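# Carry tube from window bench into door-side rack

## Task

Take the tube from the shelved bench by the window and seat it fully down in a hole of the tube rack standing on the shelved bench by the door; the task fails if the tube ever touches the floor, or if the robot falls over or finishes leaning.

## Robot and tools

ROBOT. TidyBot++: a mobile base 0.54 m long, 0.50 m wide, 0.38 m high on four powered casters, carrying one seven-joint arm with a two-finger gripper. The shoulder sits 0.12 m ahead of the base centre and 0.68 m off the floor. Segments: upper arm 0.42 m, forearm 0.31 m, hand 0.31 m (wrist to the hand point). The arm starts folded, hand pointing down, sticking out up to 0.08 m ahead of the base. A downward-pointing hand reaches at most about 0.94 m high, and only near the base. Cameras: base_camera and wrist_camera (the latter looks along the hand).

FRAMES. Base frame: origin on the floor below the base centre, x forward, y left, z up, metres. hand_pose is the midpoint between the finger pads in this frame; the hand's own z axis runs out along the fingers, and the fingers open along its y axis. Odometry frame = base frame at scene start; base_odometry only counts wheel turns (slip counts as travel), heading in rad, left positive, -3.142 to 3.142. base_tilt is in degrees, forward and right positive.

TOOL move. Optional keys: base, joints, target, speeds, plus cameras and blocking. Motions in one call start together.
- base: an object with any of translate_m (forward +, range -2 to 2 m), strafe_m (left +, -2 to 2 m), rotate_rad (counter-clockwise from above +, -6.3 to 6.3 rad). All are relative offsets from where the base was last reported, measured along the base axes at the command start.
- joints: absolute targets by name. joint_1_rad any angle (positive is clockwise from above, opposite to heading); joint_2_rad -2.249 to 2.249 (0 upper arm vertical, + leans forward); joint_3_rad any angle; joint_4_rad -2.579 to 2.579 (elbow, 0 straight, negative bends forward when joint_3 is 3.14); joint_5_rad any angle; joint_6_rad -2.099 to 2.099 (wrist); joint_7_rad any angle (with hand down, + is counter-clockwise from above; at 1.57 the fingers open toward left/right); gripper_pos 0 (open) to 1 (closed). Tolerances: 0.039 rad for joints 1-4, 0.095 for 5-7, 0.006 for the gripper. Unlimited joints go the short way; for big turns send steps under half a turn.
- target: one flat list of seven numbers [x, y, z, qw, qx, qy, qz], an absolute hand pose in the base frame (metres, unit quaternion). With target, joints may only contain gripper_pos.
- speeds: caps for this call only: translate_m or strafe_m 0.05-0.5 m/s (give just one of them for a combined move), rotate_rad 0.1-1.57 rad/s, gripper_pos 0.234-0.993 per s.
- cameras: list of base_camera, wrist_camera or all; [] for none. blocking: true (default) waits until everything rests; false returns in about 0.5 s while motion continues.
A move with no action just reports state and images.

OTHER TOOLS. wait(seconds 0-10, cameras) lets time run and reports. stop(cameras) brakes all running motions. zoom_image(camera, region [x0, y0, x1, y1] pixels from the top-left, at most 504x504) enlarges part of that camera's latest image. finished_scene(scene: current number) ends the scene irreversibly; the tube must stay seated without the robot.

RESULTS. The move line says done or the worst status. base_status, joint_status, hand_status per motion: moving, done, off_target (rested away, maybe still pushing), contact_stop or time_out (unrequested stop; target dropped), not_followed (a check withheld targets; may retry later), torque_fault, limit_stop_at_motor_heat. Messages like joint command not followed, pose unreachable, cause:, ARM HIT, MOTOR HOT, OVER-TEMPERATURE FAULT matter. hand_target is where the joint targets would put the hand. motor_effort gives percent of maximum per motor with the call's peak in brackets. on_its_own lists uncommanded behaviour. A refused call or an unrequested stop cancels the rest of the reply's move/wait/finished_scene calls. Base done only means the wheels turned enough; a blocked base may report done short of the goal.

PRACTICAL NOTES. After a target reads done the hand is usually within 3 cm; to fix, add (wanted minus hand_pose) to the last target's xyz. To hold still with a load, resend hand_target, not hand_pose. Held loads make the arm sag; never command a joint to its own reading while holding. Avoid targets pointing forward, low and close to the base: they miss and may hit the base. Unreachable targets wander up to 10 s then time out. The arm does not avoid furniture and keeps pushing. Gripper gap is about 85 x (1 - gripper_pos) mm; a blocked close squeezes 100-140 N and locks; closing to about 0.01 past contact grips gently. Seating: when the tube rests in the rack, hand_pose stops descending while commands go lower; watch effort and images. Loose objects may get nudged now and then.

AVOID. Tube touching the floor; dropping or releasing a moving tube; hard gripping of something still resting on a surface; fast swinging loads; driving while the arm is caught on something high (tipping); reaching far out from folded over nearby furniture or swinging a stretched arm sideways; hitting things hard (torque fault freezes the arm 10 s); holding the arm stretched long (motor heat). Back away or retract the arm to recover a tilt.

Each tool is called after "Call:" as a command line: name --argument value for each argument, lists and objects as JSON in quotes; but a table of rows of numbers goes row by row, as --pt "numbers of a row", without its own name.

## Session

Call:
move

Scene clock: 0.00 s.
base_odometry: x=+0.000 y=+0.000 heading=+0.000
base_tilt: forward=+0.6 right=-0.3
base_status: not commanded
joint_positions: joint_1_rad=+0.013 joint_2_rad=-0.360 joint_3_rad=+3.145 joint_4_rad=-2.513 joint_5_rad=-0.036 joint_6_rad=-0.887 joint_7_rad=+1.611 gripper_pos=+0.000
joint_status: not commanded
motor_effort: joint_1_rad=+0 joint_2_rad=-2 joint_3_rad=+0 joint_4_rad=+13 joint_5_rad=+0 joint_6_rad=+0 joint_7_rad=+0
hand_pose: x=+0.2652 y=+0.0077 z=+0.5932 quat_wxyz=(-0.014, +0.999, +0.002, +0.051) (m; base frame)
hand_target: x=+0.2645 y=+0.0078 z=+0.5928 quat_wxyz=(-0.014, +0.999, +0.002, +0.051) (m; base frame)
hand_status: not commanded
pictures: base_camera, wrist_camera
Images, in order (width x height): base_camera 644x364, wrist_camera 644x476.

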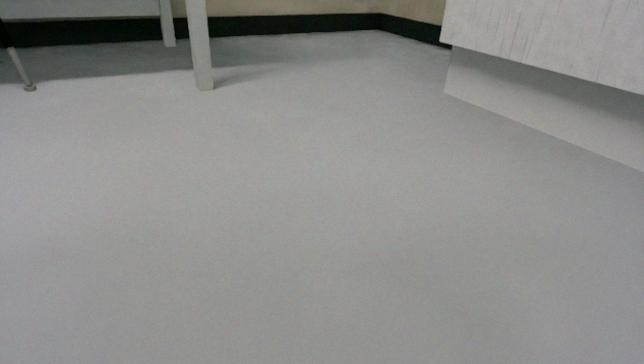

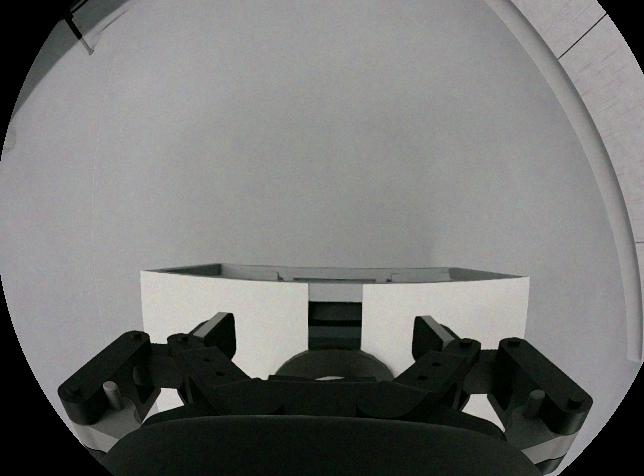

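Call:
move --joints '{"joint_6_rad": 0.4}'

Scene clock: 2.23 s.
move: done
base_odometry: x=+0.000 y=+0.000 heading=+0.000
base_tilt: forward=+0.6 right=-0.3
base_status: not commanded
joint_positions: joint_1_rad=+0.013 joint_2_rad=-0.360 joint_3_rad=+3.145 joint_4_rad=-2.509 joint_5_rad=-0.036 joint_6_rad=+0.346 joint_7_rad=+1.611 gripper_pos=+0.000
joint_status: all done
motor_effort: joint_1_rad=+0(1) joint_2_rad=-7(7) joint_3_rad=+0(1) joint_4_rad=+18(19) joint_5_rad=+0(1) joint_6_rad=+8(9) joint_7_rad=+0(2)
hand_pose: x=+0.5368 y=-0.0093 z=+0.8321 quat_wxyz=(+0.011, +0.784, -0.008, +0.620) (m; base frame)
hand_target: x=+0.5390 y=-0.0099 z=+0.8454 quat_wxyz=(+0.013, +0.769, -0.008, +0.639) (m; base frame)
hand_status: not commanded
pictures: base_camera, wrist_camera
Images, in order (width x height): base_camera 644x364, wrist_camera 644x476.

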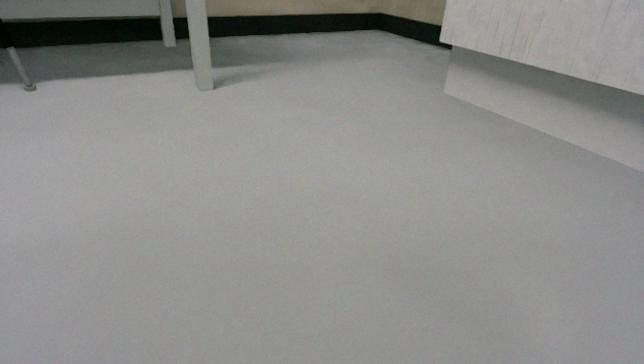

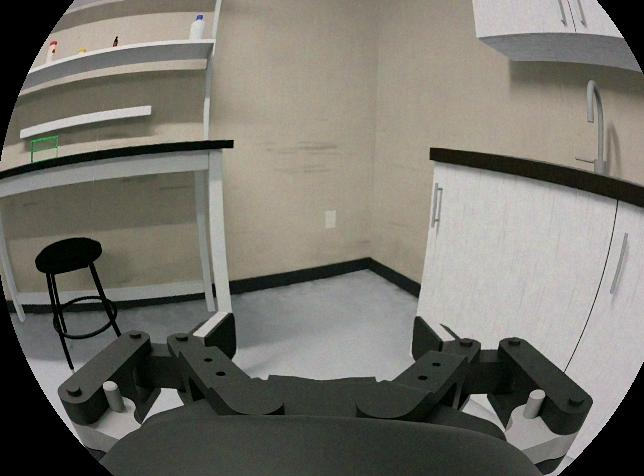

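Call:
move --joints '{"joint_1_rad": -1.1}' --cameras '["wrist_camera"]'

Call:
move --joints '{"joint_1_rad": -2.2}' --cameras '["wrist_camera"]'

Call:
move --joints '{"joint_1_rad": -3.3}' --cameras '["wrist_camera"]'

Call:
move --joints '{"joint_1_rad": -4.6}' --cameras '["wrist_camera"]'

Scene clock: 4.90 s.
move: done
base_odometry: x=+0.000 y=+0.000 heading=+0.000
base_tilt: forward=+0.7 right=-0.3
base_status: not commanded
joint_positions: joint_1_rad=-1.083 joint_2_rad=-0.360 joint_3_rad=+3.145 joint_4_rad=-2.509 joint_5_rad=-0.036 joint_6_rad=+0.347 joint_7_rad=+1.611 gripper_pos=+0.000
joint_status: all done
motor_effort: joint_1_rad=+0(2) joint_2_rad=-7(7) joint_3_rad=+0(1) joint_4_rad=+18(19) joint_5_rad=+1(1) joint_6_rad=+8(9) joint_7_rad=+0(2)
hand_pose: x=+0.3184 y=+0.3673 z=+0.8323 quat_wxyz=(-0.313, +0.673, +0.402, +0.536) (m; base frame)
hand_target: x=+0.3135 y=+0.3724 z=+0.8454 quat_wxyz=(-0.327, +0.657, +0.399, +0.549) (m; base frame)
hand_status: not commanded
pictures: wrist_camera
Images, in order (width x height): wrist_camera 644x476.

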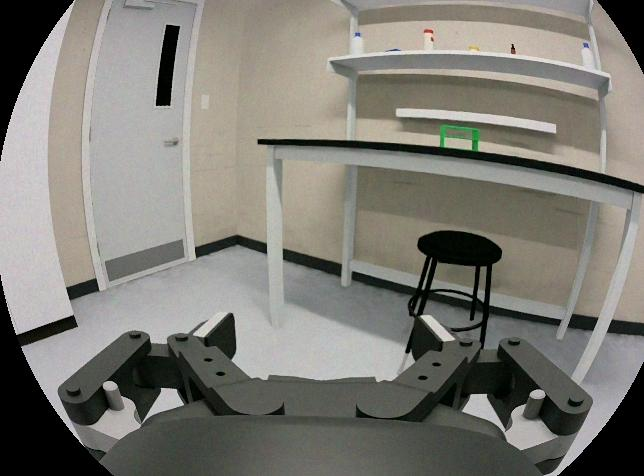

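Scene clock: 7.27 s.
move: done
base_odometry: x=+0.000 y=+0.000 heading=+0.000
base_tilt: forward=+0.6 right=-0.3
base_status: not commanded
joint_positions: joint_1_rad=-2.183 joint_2_rad=-0.360 joint_3_rad=+3.145 joint_4_rad=-2.509 joint_5_rad=-0.036 joint_6_rad=+0.347 joint_7_rad=+1.611 gripper_pos=+0.000
joint_status: all done
motor_effort: joint_1_rad=+0(2) joint_2_rad=-7(8) joint_3_rad=+0(1) joint_4_rad=+18(19) joint_5_rad=+1(1) joint_6_rad=+8(9) joint_7_rad=+0(1)
hand_pose: x=-0.1179 y=+0.3444 z=+0.8324 quat_wxyz=(-0.547, +0.364, +0.694, +0.293) (m; base frame)
hand_target: x=-0.1246 y=+0.3423 z=+0.8454 quat_wxyz=(-0.566, +0.352, +0.684, +0.297) (m; base frame)
hand_status: not commanded
pictures: wrist_camera
Images, in order (width x height): wrist_camera 644x476.

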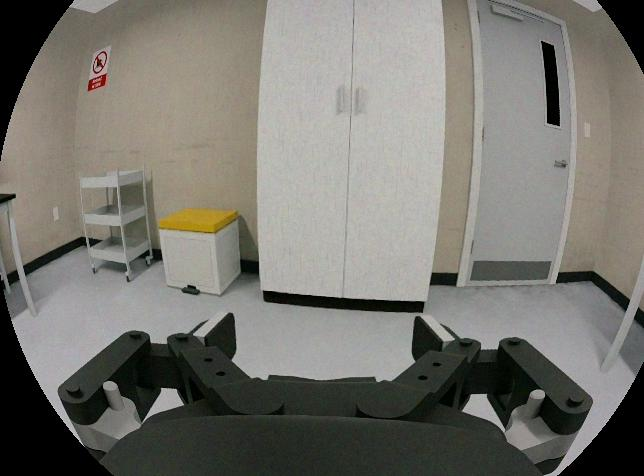

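Scene clock: 9.63 s.
move: done
base_odometry: x=+0.000 y=+0.000 heading=+0.000
base_tilt: forward=+0.6 right=-0.3
base_status: not commanded
joint_positions: joint_1_rad=-3.283 joint_2_rad=-0.360 joint_3_rad=+3.145 joint_4_rad=-2.509 joint_5_rad=-0.036 joint_6_rad=+0.347 joint_7_rad=+1.611 gripper_pos=+0.000
joint_status: all done
motor_effort: joint_1_rad=+0(2) joint_2_rad=-7(7) joint_3_rad=+0(1) joint_4_rad=+18(19) joint_5_rad=+1(1) joint_6_rad=+9(9) joint_7_rad=+0(2)
hand_pose: x=-0.2954 y=-0.0549 z=+0.8324 quat_wxyz=(-0.620, -0.053, +0.782, -0.036) (m; base frame)
hand_target: x=-0.2965 y=-0.0619 z=+0.8454 quat_wxyz=(-0.638, -0.058, +0.767, -0.042) (m; base frame)
hand_status: not commanded
pictures: wrist_camera
Images, in order (width x height): wrist_camera 644x476.

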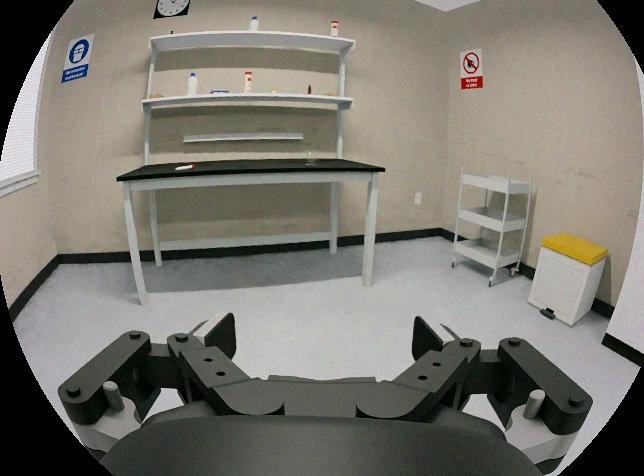

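Scene clock: 12.20 s.
move: done
base_odometry: x=+0.000 y=+0.000 heading=+0.000
base_tilt: forward=+0.7 right=-0.3
base_status: not commanded
joint_positions: joint_1_rad=-4.583 joint_2_rad=-0.360 joint_3_rad=+3.145 joint_4_rad=-2.509 joint_5_rad=-0.036 joint_6_rad=+0.347 joint_7_rad=+1.611 gripper_pos=+0.000
joint_status: all done
motor_effort: joint_1_rad=-1(2) joint_2_rad=-7(7) joint_3_rad=+0(1) joint_4_rad=+18(19) joint_5_rad=+0(1) joint_6_rad=+8(9) joint_7_rad=+0(2)
hand_pose: x=+0.0610 y=-0.4140 z=+0.8325 quat_wxyz=(-0.471, -0.515, +0.591, -0.404) (m; base frame)
hand_target: x=+0.0675 y=-0.4169 z=+0.8454 quat_wxyz=(-0.482, -0.510, +0.575, -0.420) (m; base frame)
hand_status: not commanded
pictures: wrist_camera
Images, in order (width x height): wrist_camera 644x476.

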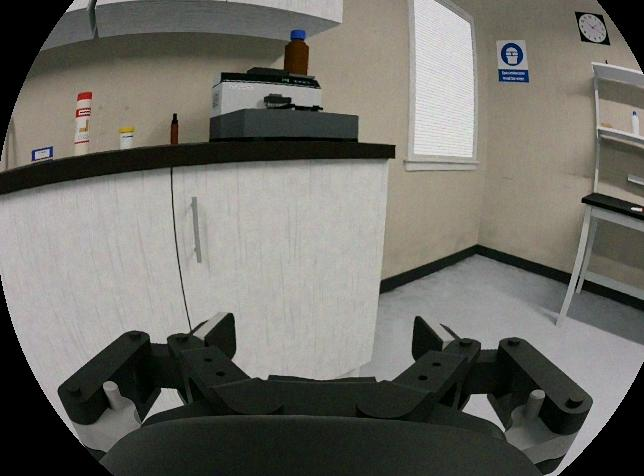

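Call:
move --joints '{"joint_1_rad": -3.14}' --cameras '["wrist_camera"]'

Call:
zoom_image --camera "wrist_camera" --region '[150, 120, 450, 320]'

Scene clock: 15.10 s.
move: done
base_odometry: x=+0.000 y=+0.000 heading=+0.000
base_tilt: forward=+0.7 right=-0.3
base_status: not commanded
joint_positions: joint_1_rad=-3.157 joint_2_rad=-0.360 joint_3_rad=+3.145 joint_4_rad=-2.509 joint_5_rad=-0.036 joint_6_rad=+0.347 joint_7_rad=+1.611 gripper_pos=+0.000
joint_status: all done
motor_effort: joint_1_rad=+0(2) joint_2_rad=-7(8) joint_3_rad=+0(1) joint_4_rad=+18(19) joint_5_rad=+1(1) joint_6_rad=+8(9) joint_7_rad=+0(2)
hand_pose: x=-0.2990 y=-0.0027 z=+0.8325 quat_wxyz=(-0.621, -0.004, +0.784, +0.003) (m; base frame)
hand_target: x=-0.3011 y=+0.0051 z=+0.8454 quat_wxyz=(-0.639, +0.004, +0.769, +0.009) (m; base frame)
hand_status: not commanded
pictures: wrist_camera
Images, in order (width x height): wrist_camera 644x476.

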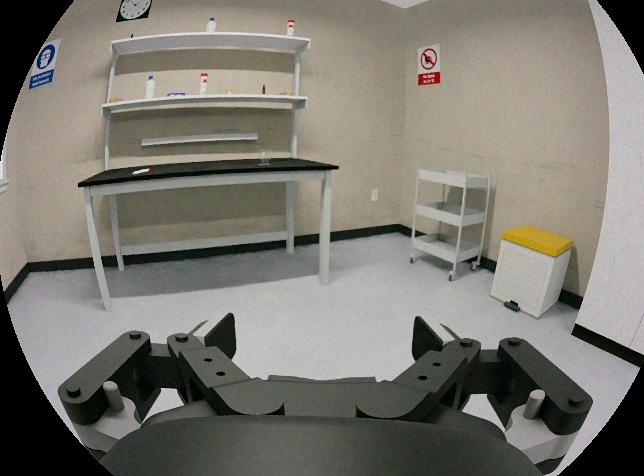

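Scaled by 1.680.

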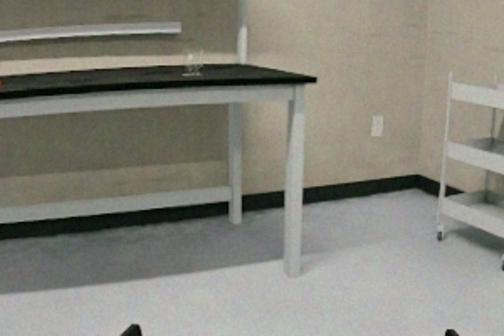

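Call:
zoom_image --camera "wrist_camera" --region '[90, 130, 190, 200]'

Call:
zoom_image --camera "wrist_camera" --region '[220, 130, 320, 200]'

Scaled by 5.040.

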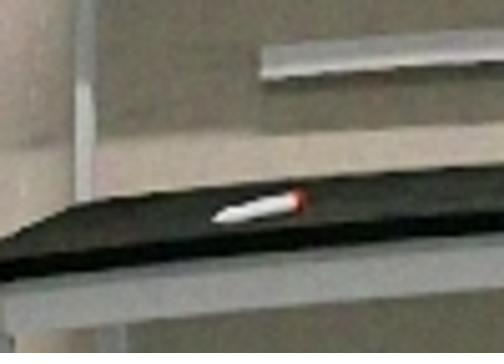

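Scaled by 5.040.

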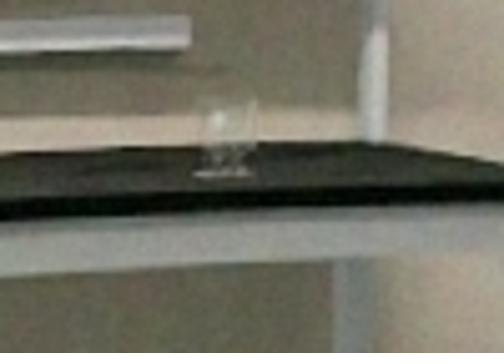

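Call:
move --joints '{"joint_1_rad": -0.9}' --cameras '["wrist_camera"]'

Call:
zoom_image --camera "wrist_camera" --region '[320, 90, 480, 190]'

Scene clock: 19.27 s.
move: done
base_odometry: x=+0.000 y=+0.000 heading=+0.000
base_tilt: forward=+0.7 right=-0.3
base_status: not commanded
joint_positions: joint_1_rad=-0.917 joint_2_rad=-0.360 joint_3_rad=+3.145 joint_4_rad=-2.509 joint_5_rad=-0.036 joint_6_rad=+0.348 joint_7_rad=+1.611 gripper_pos=+0.000
joint_status: all done
motor_effort: joint_1_rad=+0(2) joint_2_rad=-7(8) joint_3_rad=+0(1) joint_4_rad=+18(19) joint_5_rad=+0(1) joint_6_rad=+8(9) joint_7_rad=+0(1)
hand_pose: x=+0.3762 y=+0.3295 z=+0.8325 quat_wxyz=(-0.268, +0.704, +0.345, +0.560) (m; base frame)
hand_target: x=+0.3836 y=+0.3263 z=+0.8454 quat_wxyz=(-0.270, +0.694, +0.332, +0.579) (m; base frame)
hand_status: not commanded
pictures: wrist_camera
Images, in order (width x height): wrist_camera 644x476.

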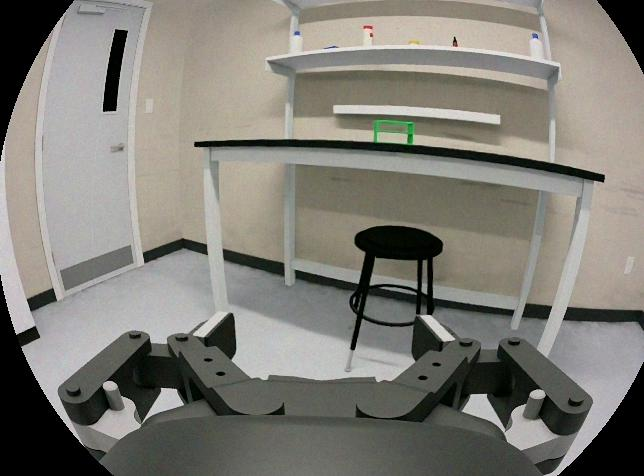

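Scaled by 3.150.

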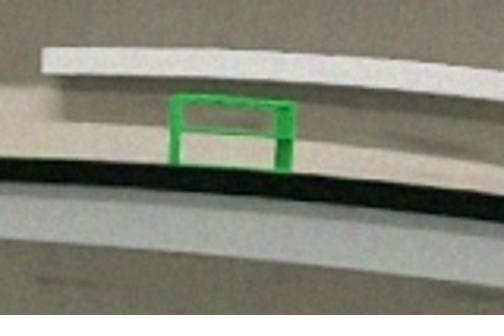

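Call:
move --joints '{"joint_1_rad": 0.0}' --base '{"rotate_rad": 3.14}'

Scene clock: 23.50 s.
move: done
base_odometry: x=+0.000 y=+0.000 heading=+3.140
base_tilt: forward=+0.7 right=-0.4
base_status: done
joint_positions: joint_1_rad=-0.016 joint_2_rad=-0.360 joint_3_rad=+3.145 joint_4_rad=-2.509 joint_5_rad=-0.036 joint_6_rad=+0.348 joint_7_rad=+1.611 gripper_pos=+0.000
joint_status: all done
motor_effort: joint_1_rad=+0(2) joint_2_rad=-7(8) joint_3_rad=+0(1) joint_4_rad=+18(19) joint_5_rad=+1(2) joint_6_rad=+8(9) joint_7_rad=+1(1)
hand_pose: x=+0.5370 y=+0.0029 z=+0.8326 quat_wxyz=(+0.002, +0.784, +0.004, +0.621) (m; base frame)
hand_target: x=+0.5391 y=-0.0045 z=+0.8454 quat_wxyz=(+0.008, +0.769, -0.003, +0.639) (m; base frame)
hand_status: not commanded
pictures: base_camera, wrist_camera
Images, in order (width x height): base_camera 644x364, wrist_camera 644x476.

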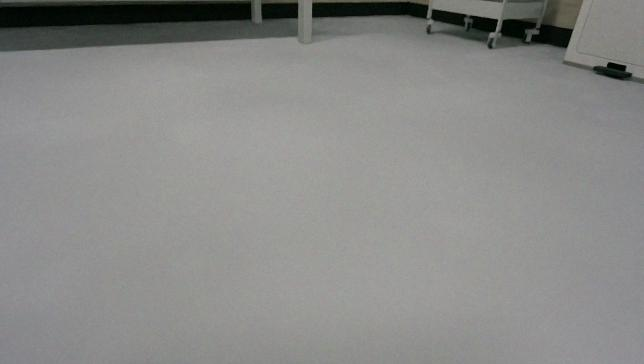

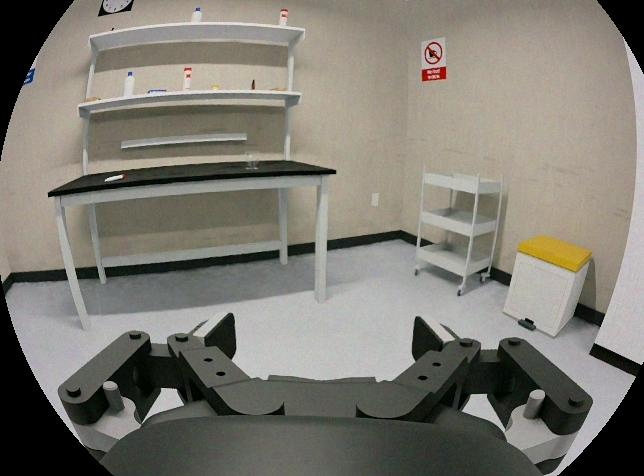

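Call:
move --base '{"rotate_rad": 0.45}' --cameras '["wrist_camera"]'

Scene clock: 24.97 s.
move: done
base_odometry: x=+0.000 y=+0.000 heading=-2.694
base_tilt: forward=+0.7 right=-0.3
base_status: done
joint_positions: joint_1_rad=-0.012 joint_2_rad=-0.360 joint_3_rad=+3.145 joint_4_rad=-2.509 joint_5_rad=-0.036 joint_6_rad=+0.348 joint_7_rad=+1.611 gripper_pos=+0.000
joint_status: not commanded
motor_effort: joint_1_rad=+0(2) joint_2_rad=-7(8) joint_3_rad=+0(2) joint_4_rad=+18(19) joint_5_rad=+0(1) joint_6_rad=+8(9) joint_7_rad=+1(2)
hand_pose: x=+0.5371 y=+0.0014 z=+0.8326 quat_wxyz=(+0.004, +0.784, +0.002, +0.621) (m; base frame)
hand_target: x=+0.5391 y=-0.0045 z=+0.8454 quat_wxyz=(+0.008, +0.769, -0.003, +0.639) (m; base frame)
hand_status: not commanded
pictures: wrist_camera
Images, in order (width x height): wrist_camera 644x476.

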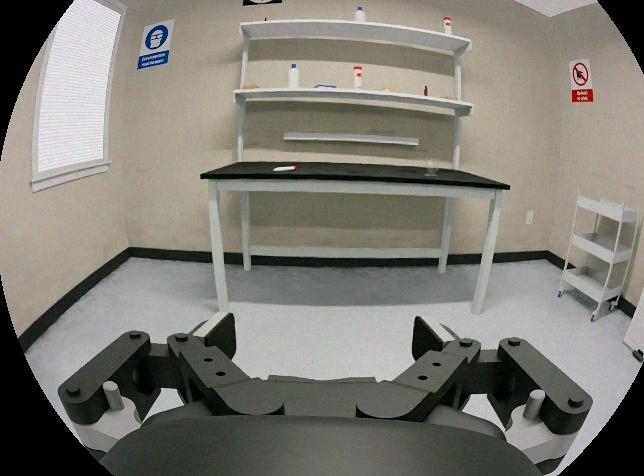

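Call:
move --base '{"translate_m": 0.9, "strafe_m": 0.2}'

Call:
zoom_image --camera "wrist_camera" --region '[230, 120, 430, 260]'

Scene clock: 28.17 s.
move: done
base_odometry: x=-0.725 y=-0.570 heading=-2.693
base_tilt: forward=+0.7 right=-0.3
base_status: done
joint_positions: joint_1_rad=-0.012 joint_2_rad=-0.360 joint_3_rad=+3.145 joint_4_rad=-2.509 joint_5_rad=-0.036 joint_6_rad=+0.351 joint_7_rad=+1.611 gripper_pos=+0.000
joint_status: not commanded
motor_effort: joint_1_rad=+0(1) joint_2_rad=-7(9) joint_3_rad=+0(1) joint_4_rad=+18(19) joint_5_rad=+0(1) joint_6_rad=+8(9) joint_7_rad=+0(1)
hand_pose: x=+0.5373 y=+0.0014 z=+0.8336 quat_wxyz=(+0.004, +0.783, +0.002, +0.622) (m; base frame)
hand_target: x=+0.5391 y=-0.0045 z=+0.8454 quat_wxyz=(+0.008, +0.769, -0.003, +0.639) (m; base frame)
hand_status: not commanded
pictures: base_camera, wrist_camera
Images, in order (width x height): base_camera 644x364, wrist_camera 644x476.

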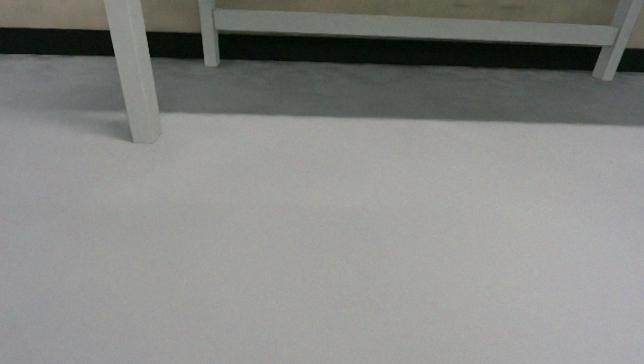

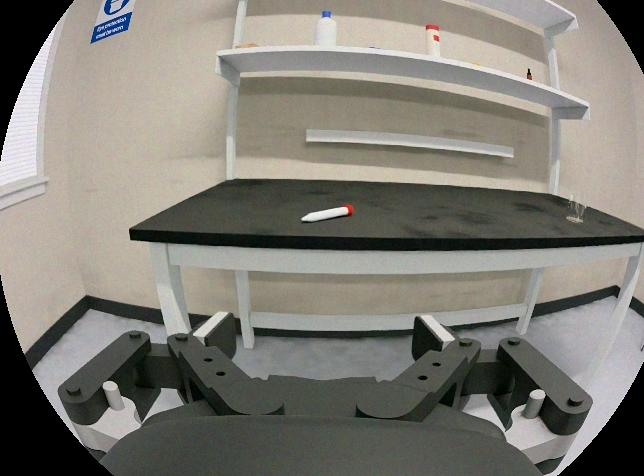

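Scaled by 2.520.

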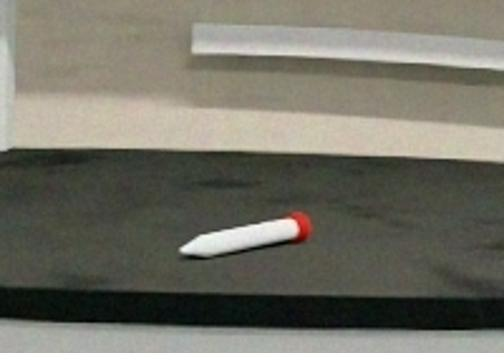

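Call:
move --joints '{"joint_2_rad": -0.482, "joint_4_rad": -1.889, "joint_6_rad": -0.393}' --cameras '["wrist_camera"]'

Scene clock: 31.10 s.
move: done
base_odometry: x=-0.725 y=-0.570 heading=-2.693
base_tilt: forward=+0.6 right=-0.3
base_status: not commanded
joint_positions: joint_1_rad=-0.012 joint_2_rad=-0.464 joint_3_rad=+3.145 joint_4_rad=-1.895 joint_5_rad=-0.036 joint_6_rad=-0.339 joint_7_rad=+1.611 gripper_pos=+0.000
joint_status: all done
motor_effort: joint_1_rad=+0(1) joint_2_rad=-6(9) joint_3_rad=+0(0) joint_4_rad=+21(22) joint_5_rad=+0(1) joint_6_rad=+9(10) joint_7_rad=+1(2)
hand_pose: x=+0.5472 y=+0.0087 z=+1.0403 quat_wxyz=(-0.006, +0.774, +0.010, +0.633) (m; base frame)
hand_target: x=+0.5373 y=+0.0039 z=+1.0353 quat_wxyz=(-0.003, +0.783, +0.006, +0.622) (m; base frame)
hand_status: not commanded
pictures: wrist_camera
Images, in order (width x height): wrist_camera 644x476.

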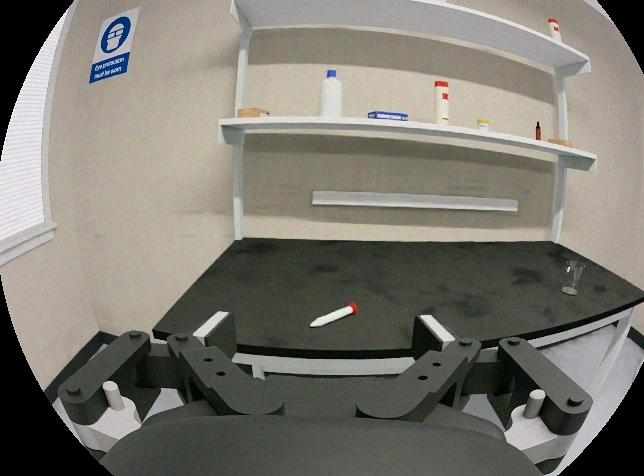

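Call:
move --joints '{"joint_2_rad": 0.148, "joint_4_rad": -1.147, "joint_6_rad": -1.847, "joint_7_rad": 1.57}' --cameras '["wrist_camera"]'

Call:
move --base '{"translate_m": 0.35}'

Scene clock: 34.80 s.
move: done
base_odometry: x=-0.725 y=-0.570 heading=-2.693
base_tilt: forward=+0.7 right=-0.4
base_status: not commanded
joint_positions: joint_1_rad=-0.012 joint_2_rad=+0.133 joint_3_rad=+3.145 joint_4_rad=-1.157 joint_5_rad=-0.036 joint_6_rad=-1.791 joint_7_rad=+1.611 gripper_pos=+0.000
joint_status: all done
motor_effort: joint_1_rad=+0(1) joint_2_rad=-22(25) joint_3_rad=-1(1) joint_4_rad=+15(22) joint_5_rad=+0(1) joint_6_rad=+0(9) joint_7_rad=+0(2)
hand_pose: x=+0.4957 y=+0.0159 z=+0.8754 quat_wxyz=(-0.017, +0.999, +0.029, +0.031) (m; base frame)
hand_target: x=+0.4834 y=+0.0110 z=+0.8725 quat_wxyz=(-0.017, +1.000, +0.003, +0.000) (m; base frame)
hand_status: not commanded
pictures: wrist_camera
Images, in order (width x height): wrist_camera 644x476.

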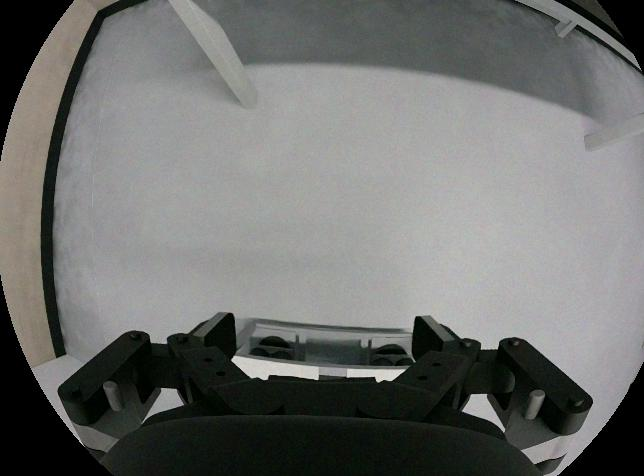

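Scene clock: 36.77 s.
move: done
base_odometry: x=-1.040 y=-0.722 heading=-2.693
base_tilt: forward=+0.7 right=-0.3
base_status: done
joint_positions: joint_1_rad=-0.012 joint_2_rad=+0.149 joint_3_rad=+3.145 joint_4_rad=-1.154 joint_5_rad=-0.036 joint_6_rad=-1.798 joint_7_rad=+1.611 gripper_pos=+0.000
joint_status: not commanded
motor_effort: joint_1_rad=+0(1) joint_2_rad=-23(27) joint_3_rad=-1(1) joint_4_rad=+16(16) joint_5_rad=+0(1) joint_6_rad=+0(1) joint_7_rad=+0(2)
hand_pose: x=+0.4970 y=+0.0159 z=+0.8702 quat_wxyz=(-0.017, +0.999, +0.029, +0.020) (m; base frame)
hand_target: x=+0.4834 y=+0.0110 z=+0.8725 quat_wxyz=(-0.017, +1.000, +0.003, +0.000) (m; base frame)
hand_status: not commanded
pictures: base_camera, wrist_camera
Images, in order (width x height): base_camera 644x364, wrist_camera 644x476.

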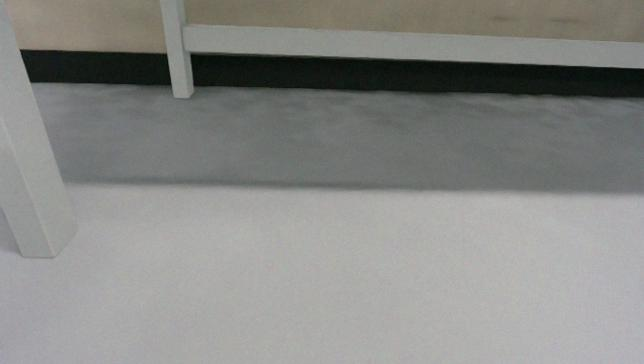

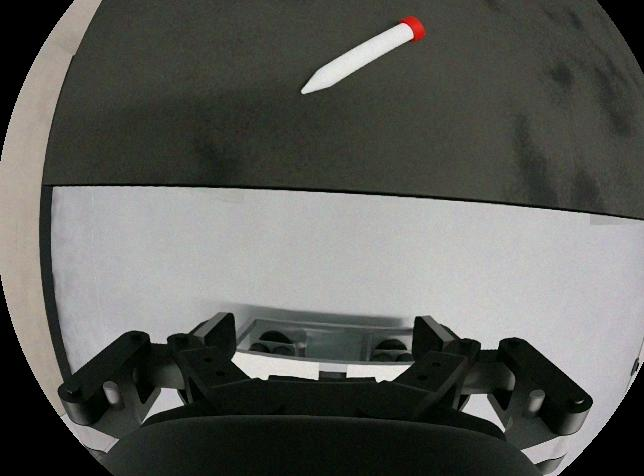

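Call:
move --base '{"translate_m": 0.19}' --speeds '{"translate_m": 0.2}' --joints '{"joint_7_rad": 0.55}'

Scene clock: 38.83 s.
move: done
base_odometry: x=-1.212 y=-0.804 heading=-2.692
base_tilt: forward=+0.6 right=-0.3
base_status: done
joint_positions: joint_1_rad=-0.012 joint_2_rad=+0.149 joint_3_rad=+3.145 joint_4_rad=-1.154 joint_5_rad=-0.036 joint_6_rad=-1.801 joint_7_rad=+0.612 gripper_pos=+0.000
joint_status: all done
motor_effort: joint_1_rad=+0(1) joint_2_rad=-22(26) joint_3_rad=-1(1) joint_4_rad=+15(16) joint_5_rad=+1(1) joint_6_rad=+0(1) joint_7_rad=+0(1)
hand_pose: x=+0.4963 y=+0.0159 z=+0.8703 quat_wxyz=(-0.024, +0.891, -0.453, +0.009) (m; base frame)
hand_target: x=+0.4834 y=+0.0110 z=+0.8725 quat_wxyz=(-0.015, +0.874, -0.486, -0.008) (m; base frame)
hand_status: not commanded
pictures: base_camera, wrist_camera
Images, in order (width x height): base_camera 644x364, wrist_camera 644x476.

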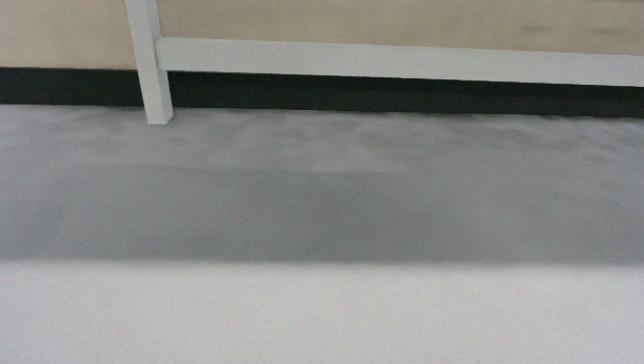

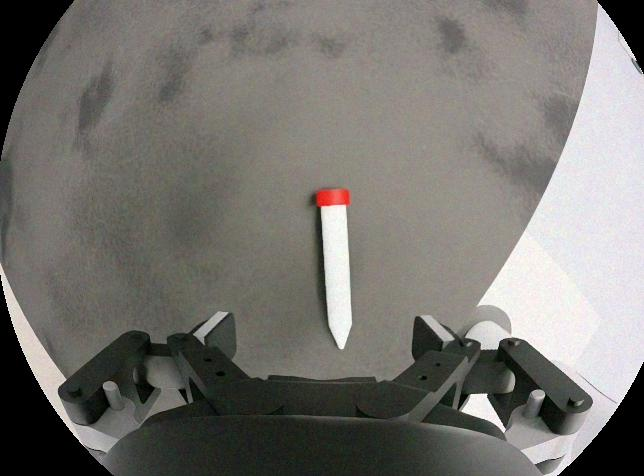

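Call:
move --target '[0.517, -0.025, 0.84, 0, 0.8893, -0.4573, 0]'

Scene clock: 40.87 s.
move: done
base_odometry: x=-1.212 y=-0.804 heading=-2.692
base_tilt: forward=+0.7 right=-0.3
base_status: not commanded
joint_positions: joint_1_rad=-0.036 joint_2_rad=+0.199 joint_3_rad=+3.291 joint_4_rad=-1.157 joint_5_rad=-0.036 joint_6_rad=-1.796 joint_7_rad=+0.666 gripper_pos=+0.000
joint_status: not commanded
motor_effort: joint_1_rad=+0(1) joint_2_rad=-24(26) joint_3_rad=+0(1) joint_4_rad=+15(16) joint_5_rad=+0(1) joint_6_rad=+0(1) joint_7_rad=+1(2)
hand_pose: x=+0.5069 y=-0.0256 z=+0.8502 quat_wxyz=(-0.001, +0.876, -0.483, -0.005) (m; base frame)
hand_target: x=+0.5170 y=-0.0250 z=+0.8400 quat_wxyz=(+0.000, +0.889, -0.457, +0.000) (m; base frame)
hand_status: done (0.014 m and 3.3 deg from the pose sent, 0.055 m and 3.0 deg at the start)
pictures: base_camera, wrist_camera
Images, in order (width x height): base_camera 644x364, wrist_camera 644x476.

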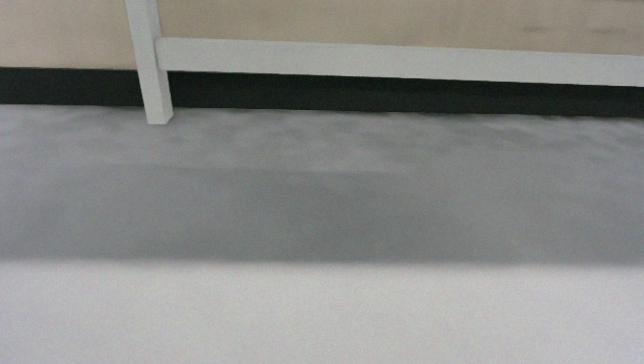

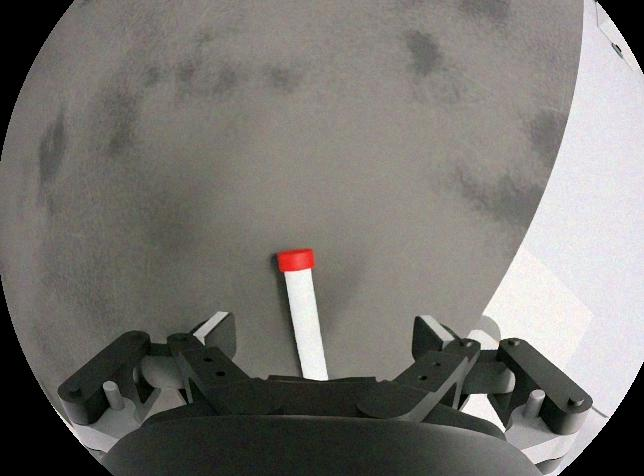

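Call:
move --target '[0.528, -0.018, 0.80, 0, 0.9211, -0.3894, 0]' --cameras '["wrist_camera"]'

Scene clock: 42.10 s.
move: done
base_odometry: x=-1.212 y=-0.804 heading=-2.692
base_tilt: forward=+0.7 right=-0.3
base_status: not commanded
joint_positions: joint_1_rad=-0.039 joint_2_rad=+0.215 joint_3_rad=+3.291 joint_4_rad=-1.267 joint_5_rad=-0.036 joint_6_rad=-1.689 joint_7_rad=+0.785 gripper_pos=+0.000
joint_status: not commanded
motor_effort: joint_1_rad=+0(1) joint_2_rad=-25(27) joint_3_rad=+0(0) joint_4_rad=+15(17) joint_5_rad=+0(1) joint_6_rad=+0(1) joint_7_rad=+1(1)
hand_pose: x=+0.5138 y=-0.0259 z=+0.8102 quat_wxyz=(+0.003, +0.903, -0.430, -0.013) (m; base frame)
hand_target: x=+0.5280 y=-0.0180 z=+0.8000 quat_wxyz=(+0.000, +0.921, -0.389, +0.000) (m; base frame)
hand_status: done (0.019 m and 5.4 deg from the pose sent, 0.055 m and 11.9 deg at the start)
pictures: wrist_camera
Images, in order (width x height): wrist_camera 644x476.

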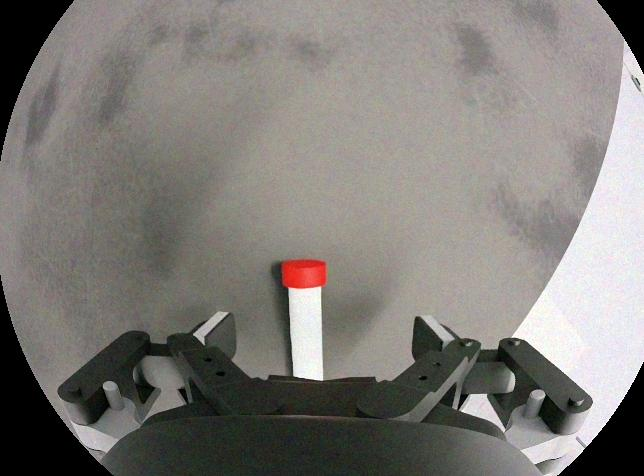

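Call:
move --target '[0.534, -0.011, 0.788, 0, 0.9305, -0.3663, 0]' --cameras '["wrist_camera"]'

Scene clock: 43.20 s.
move: done
base_odometry: x=-1.212 y=-0.804 heading=-2.692
base_tilt: forward=+0.7 right=-0.4
base_status: not commanded
joint_positions: joint_1_rad=-0.053 joint_2_rad=+0.224 joint_3_rad=+3.290 joint_4_rad=-1.287 joint_5_rad=-0.036 joint_6_rad=-1.650 joint_7_rad=+0.823 gripper_pos=+0.000
joint_status: not commanded
motor_effort: joint_1_rad=+0(1) joint_2_rad=-26(27) joint_3_rad=+0(1) joint_4_rad=+16(17) joint_5_rad=+0(1) joint_6_rad=-1(1) joint_7_rad=+0(1)
hand_pose: x=+0.5214 y=-0.0205 z=+0.7997 quat_wxyz=(+0.001, +0.914, -0.407, -0.009) (m; base frame)
hand_target: x=+0.5340 y=-0.0110 z=+0.7880 quat_wxyz=(+0.000, +0.930, -0.366, +0.000) (m; base frame)
hand_status: done (0.020 m and 5.1 deg from the pose sent, 0.034 m and 8.2 deg at the start)
pictures: wrist_camera
Images, in order (width x height): wrist_camera 644x476.

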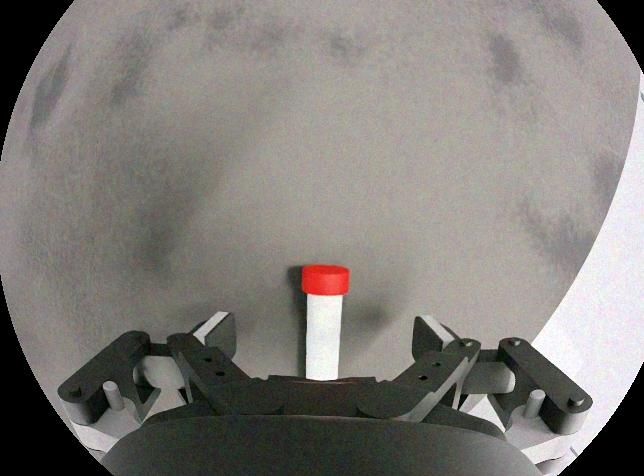

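Call:
move --joints '{"gripper_pos": 0.76}' --speeds '{"gripper_pos": 0.234}' --cameras '["wrist_camera"]'

Call:
zoom_image --camera "wrist_camera" --region '[240, 240, 410, 400]'

Scene clock: 47.37 s.
move: done
base_odometry: x=-1.212 y=-0.804 heading=-2.692
base_tilt: forward=+0.7 right=-0.3
base_status: not commanded
joint_positions: joint_1_rad=-0.053 joint_2_rad=+0.224 joint_3_rad=+3.290 joint_4_rad=-1.287 joint_5_rad=-0.036 joint_6_rad=-1.650 joint_7_rad=+0.823 gripper_pos=+0.758
joint_status: all done
motor_effort: joint_1_rad=+0(1) joint_2_rad=-26(27) joint_3_rad=+0(1) joint_4_rad=+16(16) joint_5_rad=+1(1) joint_6_rad=-1(1) joint_7_rad=+1(2)
hand_pose: x=+0.5214 y=-0.0205 z=+0.7997 quat_wxyz=(+0.001, +0.914, -0.407, -0.009) (m; base frame)
hand_target: x=+0.5340 y=-0.0110 z=+0.7880 quat_wxyz=(+0.000, +0.930, -0.366, +0.000) (m; base frame)
hand_status: not commanded
pictures: wrist_camera
Images, in order (width x height): wrist_camera 644x476.

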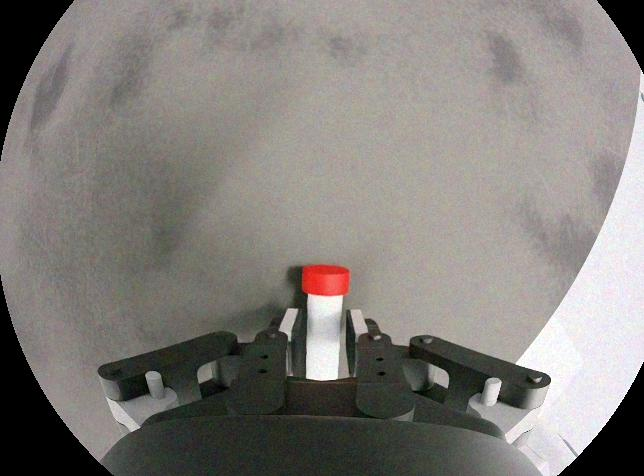

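Scaled by 2.965.

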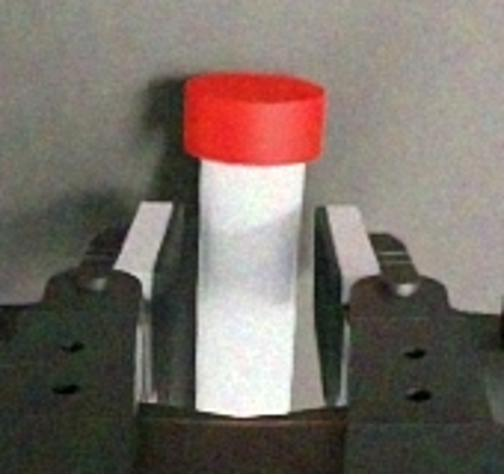

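Call:
move --joints '{"gripper_pos": 0.80}' --speeds '{"gripper_pos": 0.234}' --cameras '["wrist_camera"]'

Call:
zoom_image --camera "wrist_camera" --region '[240, 240, 410, 400]'

Scene clock: 48.50 s.
move: done
base_odometry: x=-1.212 y=-0.804 heading=-2.692
base_tilt: forward=+0.7 right=-0.3
base_status: not commanded
joint_positions: joint_1_rad=-0.053 joint_2_rad=+0.224 joint_3_rad=+3.290 joint_4_rad=-1.287 joint_5_rad=-0.036 joint_6_rad=-1.650 joint_7_rad=+0.823 gripper_pos=+0.798
joint_status: all done
motor_effort: joint_1_rad=+0(1) joint_2_rad=-26(26) joint_3_rad=+0(0) joint_4_rad=+15(16) joint_5_rad=+0(1) joint_6_rad=-1(1) joint_7_rad=+1(1)
hand_pose: x=+0.5214 y=-0.0205 z=+0.7997 quat_wxyz=(+0.001, +0.914, -0.407, -0.009) (m; base frame)
hand_target: x=+0.5340 y=-0.0110 z=+0.7880 quat_wxyz=(+0.000, +0.930, -0.366, +0.000) (m; base frame)
hand_status: not commanded
pictures: wrist_camera
Images, in order (width x height): wrist_camera 644x476.

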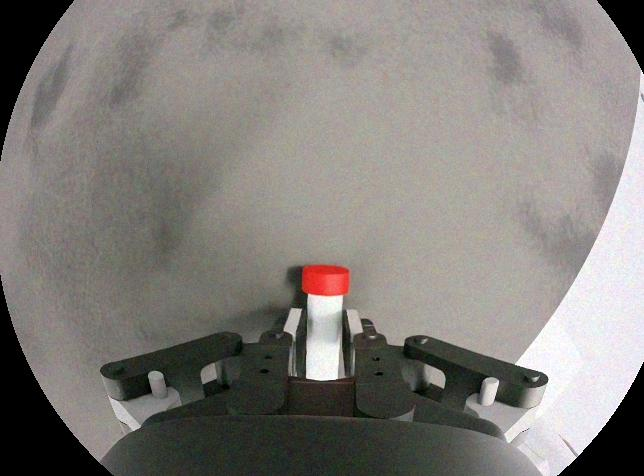

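Scaled by 2.965.

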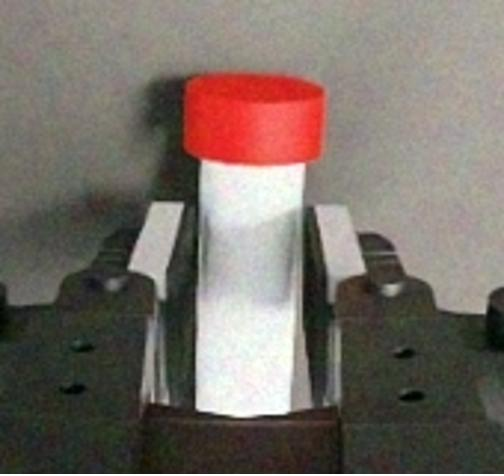

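Call:
move --joints '{"gripper_pos": 0.825}' --speeds '{"gripper_pos": 0.234}' --cameras '["wrist_camera"]'

Call:
zoom_image --camera "wrist_camera" --region '[240, 240, 410, 400]'

Scene clock: 49.47 s.
move: done
base_odometry: x=-1.212 y=-0.804 heading=-2.692
base_tilt: forward=+0.8 right=-0.3
base_status: not commanded
joint_positions: joint_1_rad=-0.053 joint_2_rad=+0.224 joint_3_rad=+3.290 joint_4_rad=-1.287 joint_5_rad=-0.036 joint_6_rad=-1.650 joint_7_rad=+0.823 gripper_pos=+0.826
joint_status: all done
motor_effort: joint_1_rad=+0(1) joint_2_rad=-26(26) joint_3_rad=+0(0) joint_4_rad=+15(16) joint_5_rad=+1(1) joint_6_rad=+0(1) joint_7_rad=+1(1)
hand_pose: x=+0.5214 y=-0.0205 z=+0.7997 quat_wxyz=(+0.001, +0.914, -0.407, -0.009) (m; base frame)
hand_target: x=+0.5340 y=-0.0110 z=+0.7880 quat_wxyz=(+0.000, +0.930, -0.366, +0.000) (m; base frame)
hand_status: not commanded
pictures: wrist_camera
Images, in order (width x height): wrist_camera 644x476.

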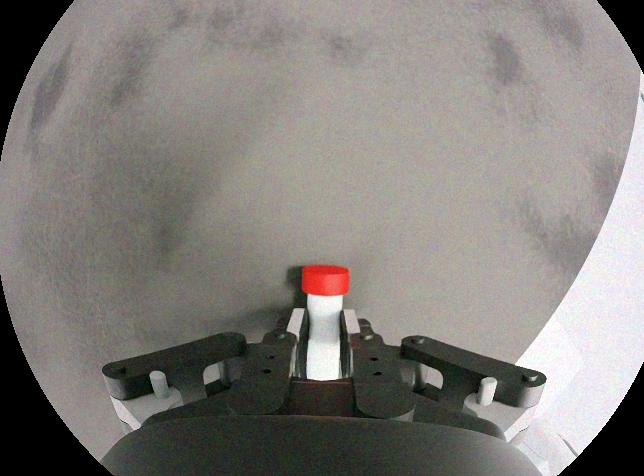

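Scaled by 2.965.

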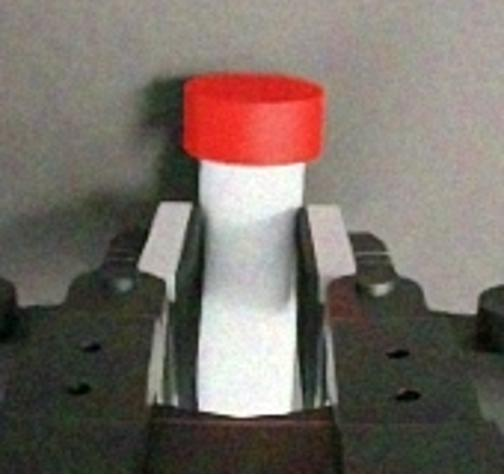

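Call:
move --joints '{"gripper_pos": 0.845}' --speeds '{"gripper_pos": 0.234}' --cameras '["wrist_camera"]'

Call:
zoom_image --camera "wrist_camera" --region '[240, 240, 410, 400]'

Scene clock: 50.57 s.
move: done
base_odometry: x=-1.212 y=-0.804 heading=-2.692
base_tilt: forward=+0.7 right=-0.3
base_status: not commanded
joint_positions: joint_1_rad=-0.053 joint_2_rad=+0.224 joint_3_rad=+3.290 joint_4_rad=-1.287 joint_5_rad=-0.036 joint_6_rad=-1.650 joint_7_rad=+0.823 gripper_pos=+0.844
joint_status: all done
motor_effort: joint_1_rad=-1(1) joint_2_rad=-25(26) joint_3_rad=+0(1) joint_4_rad=+14(15) joint_5_rad=+0(1) joint_6_rad=+0(1) joint_7_rad=+0(1)
hand_pose: x=+0.5215 y=-0.0205 z=+0.7997 quat_wxyz=(+0.001, +0.914, -0.407, -0.009) (m; base frame)
hand_target: x=+0.5340 y=-0.0110 z=+0.7880 quat_wxyz=(+0.000, +0.930, -0.366, +0.000) (m; base frame)
hand_status: not commanded
pictures: wrist_camera
Images, in order (width x height): wrist_camera 644x476.

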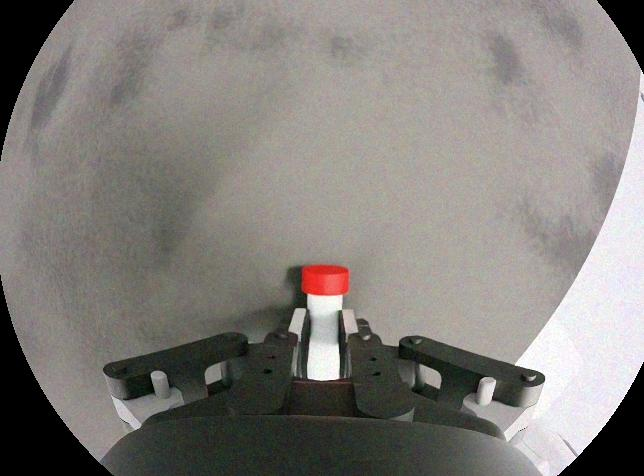

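Scaled by 2.965.

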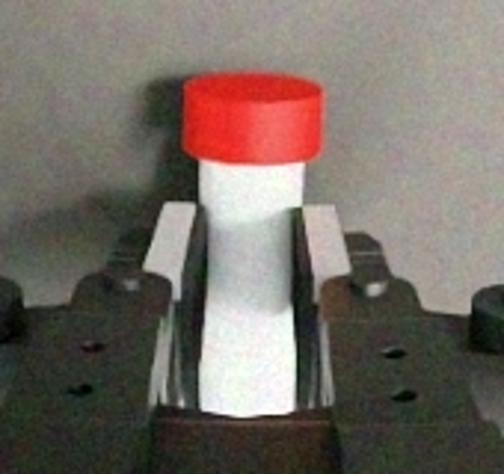

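Call:
move --joints '{"gripper_pos": 0.86}' --speeds '{"gripper_pos": 0.234}' --cameras '["wrist_camera"]'

Call:
zoom_image --camera "wrist_camera" --region '[240, 240, 410, 400]'

Scene clock: 51.67 s.
move: done
base_odometry: x=-1.212 y=-0.804 heading=-2.692
base_tilt: forward=+0.7 right=-0.3
base_status: not commanded
joint_positions: joint_1_rad=-0.054 joint_2_rad=+0.221 joint_3_rad=+3.290 joint_4_rad=-1.285 joint_5_rad=-0.036 joint_6_rad=-1.650 joint_7_rad=+0.823 gripper_pos=+0.861
joint_status: all done
motor_effort: joint_1_rad=+0(1) joint_2_rad=-22(25) joint_3_rad=+0(1) joint_4_rad=+13(15) joint_5_rad=+0(2) joint_6_rad=+0(1) joint_7_rad=+0(2)
hand_pose: x=+0.5219 y=-0.0202 z=+0.8017 quat_wxyz=(+0.000, +0.914, -0.406, -0.006) (m; base frame)
hand_target: x=+0.5340 y=-0.0110 z=+0.7880 quat_wxyz=(+0.000, +0.930, -0.366, +0.000) (m; base frame)
hand_status: not commanded
pictures: wrist_camera
Images, in order (width x height): wrist_camera 644x476.

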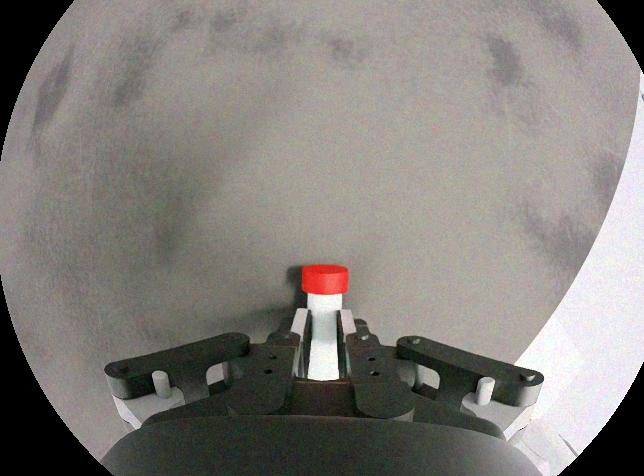

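Scaled by 2.965.

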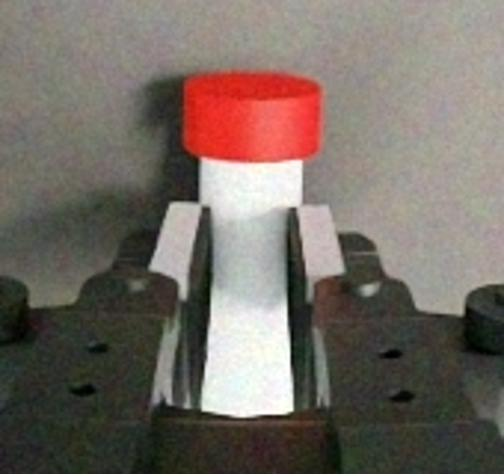

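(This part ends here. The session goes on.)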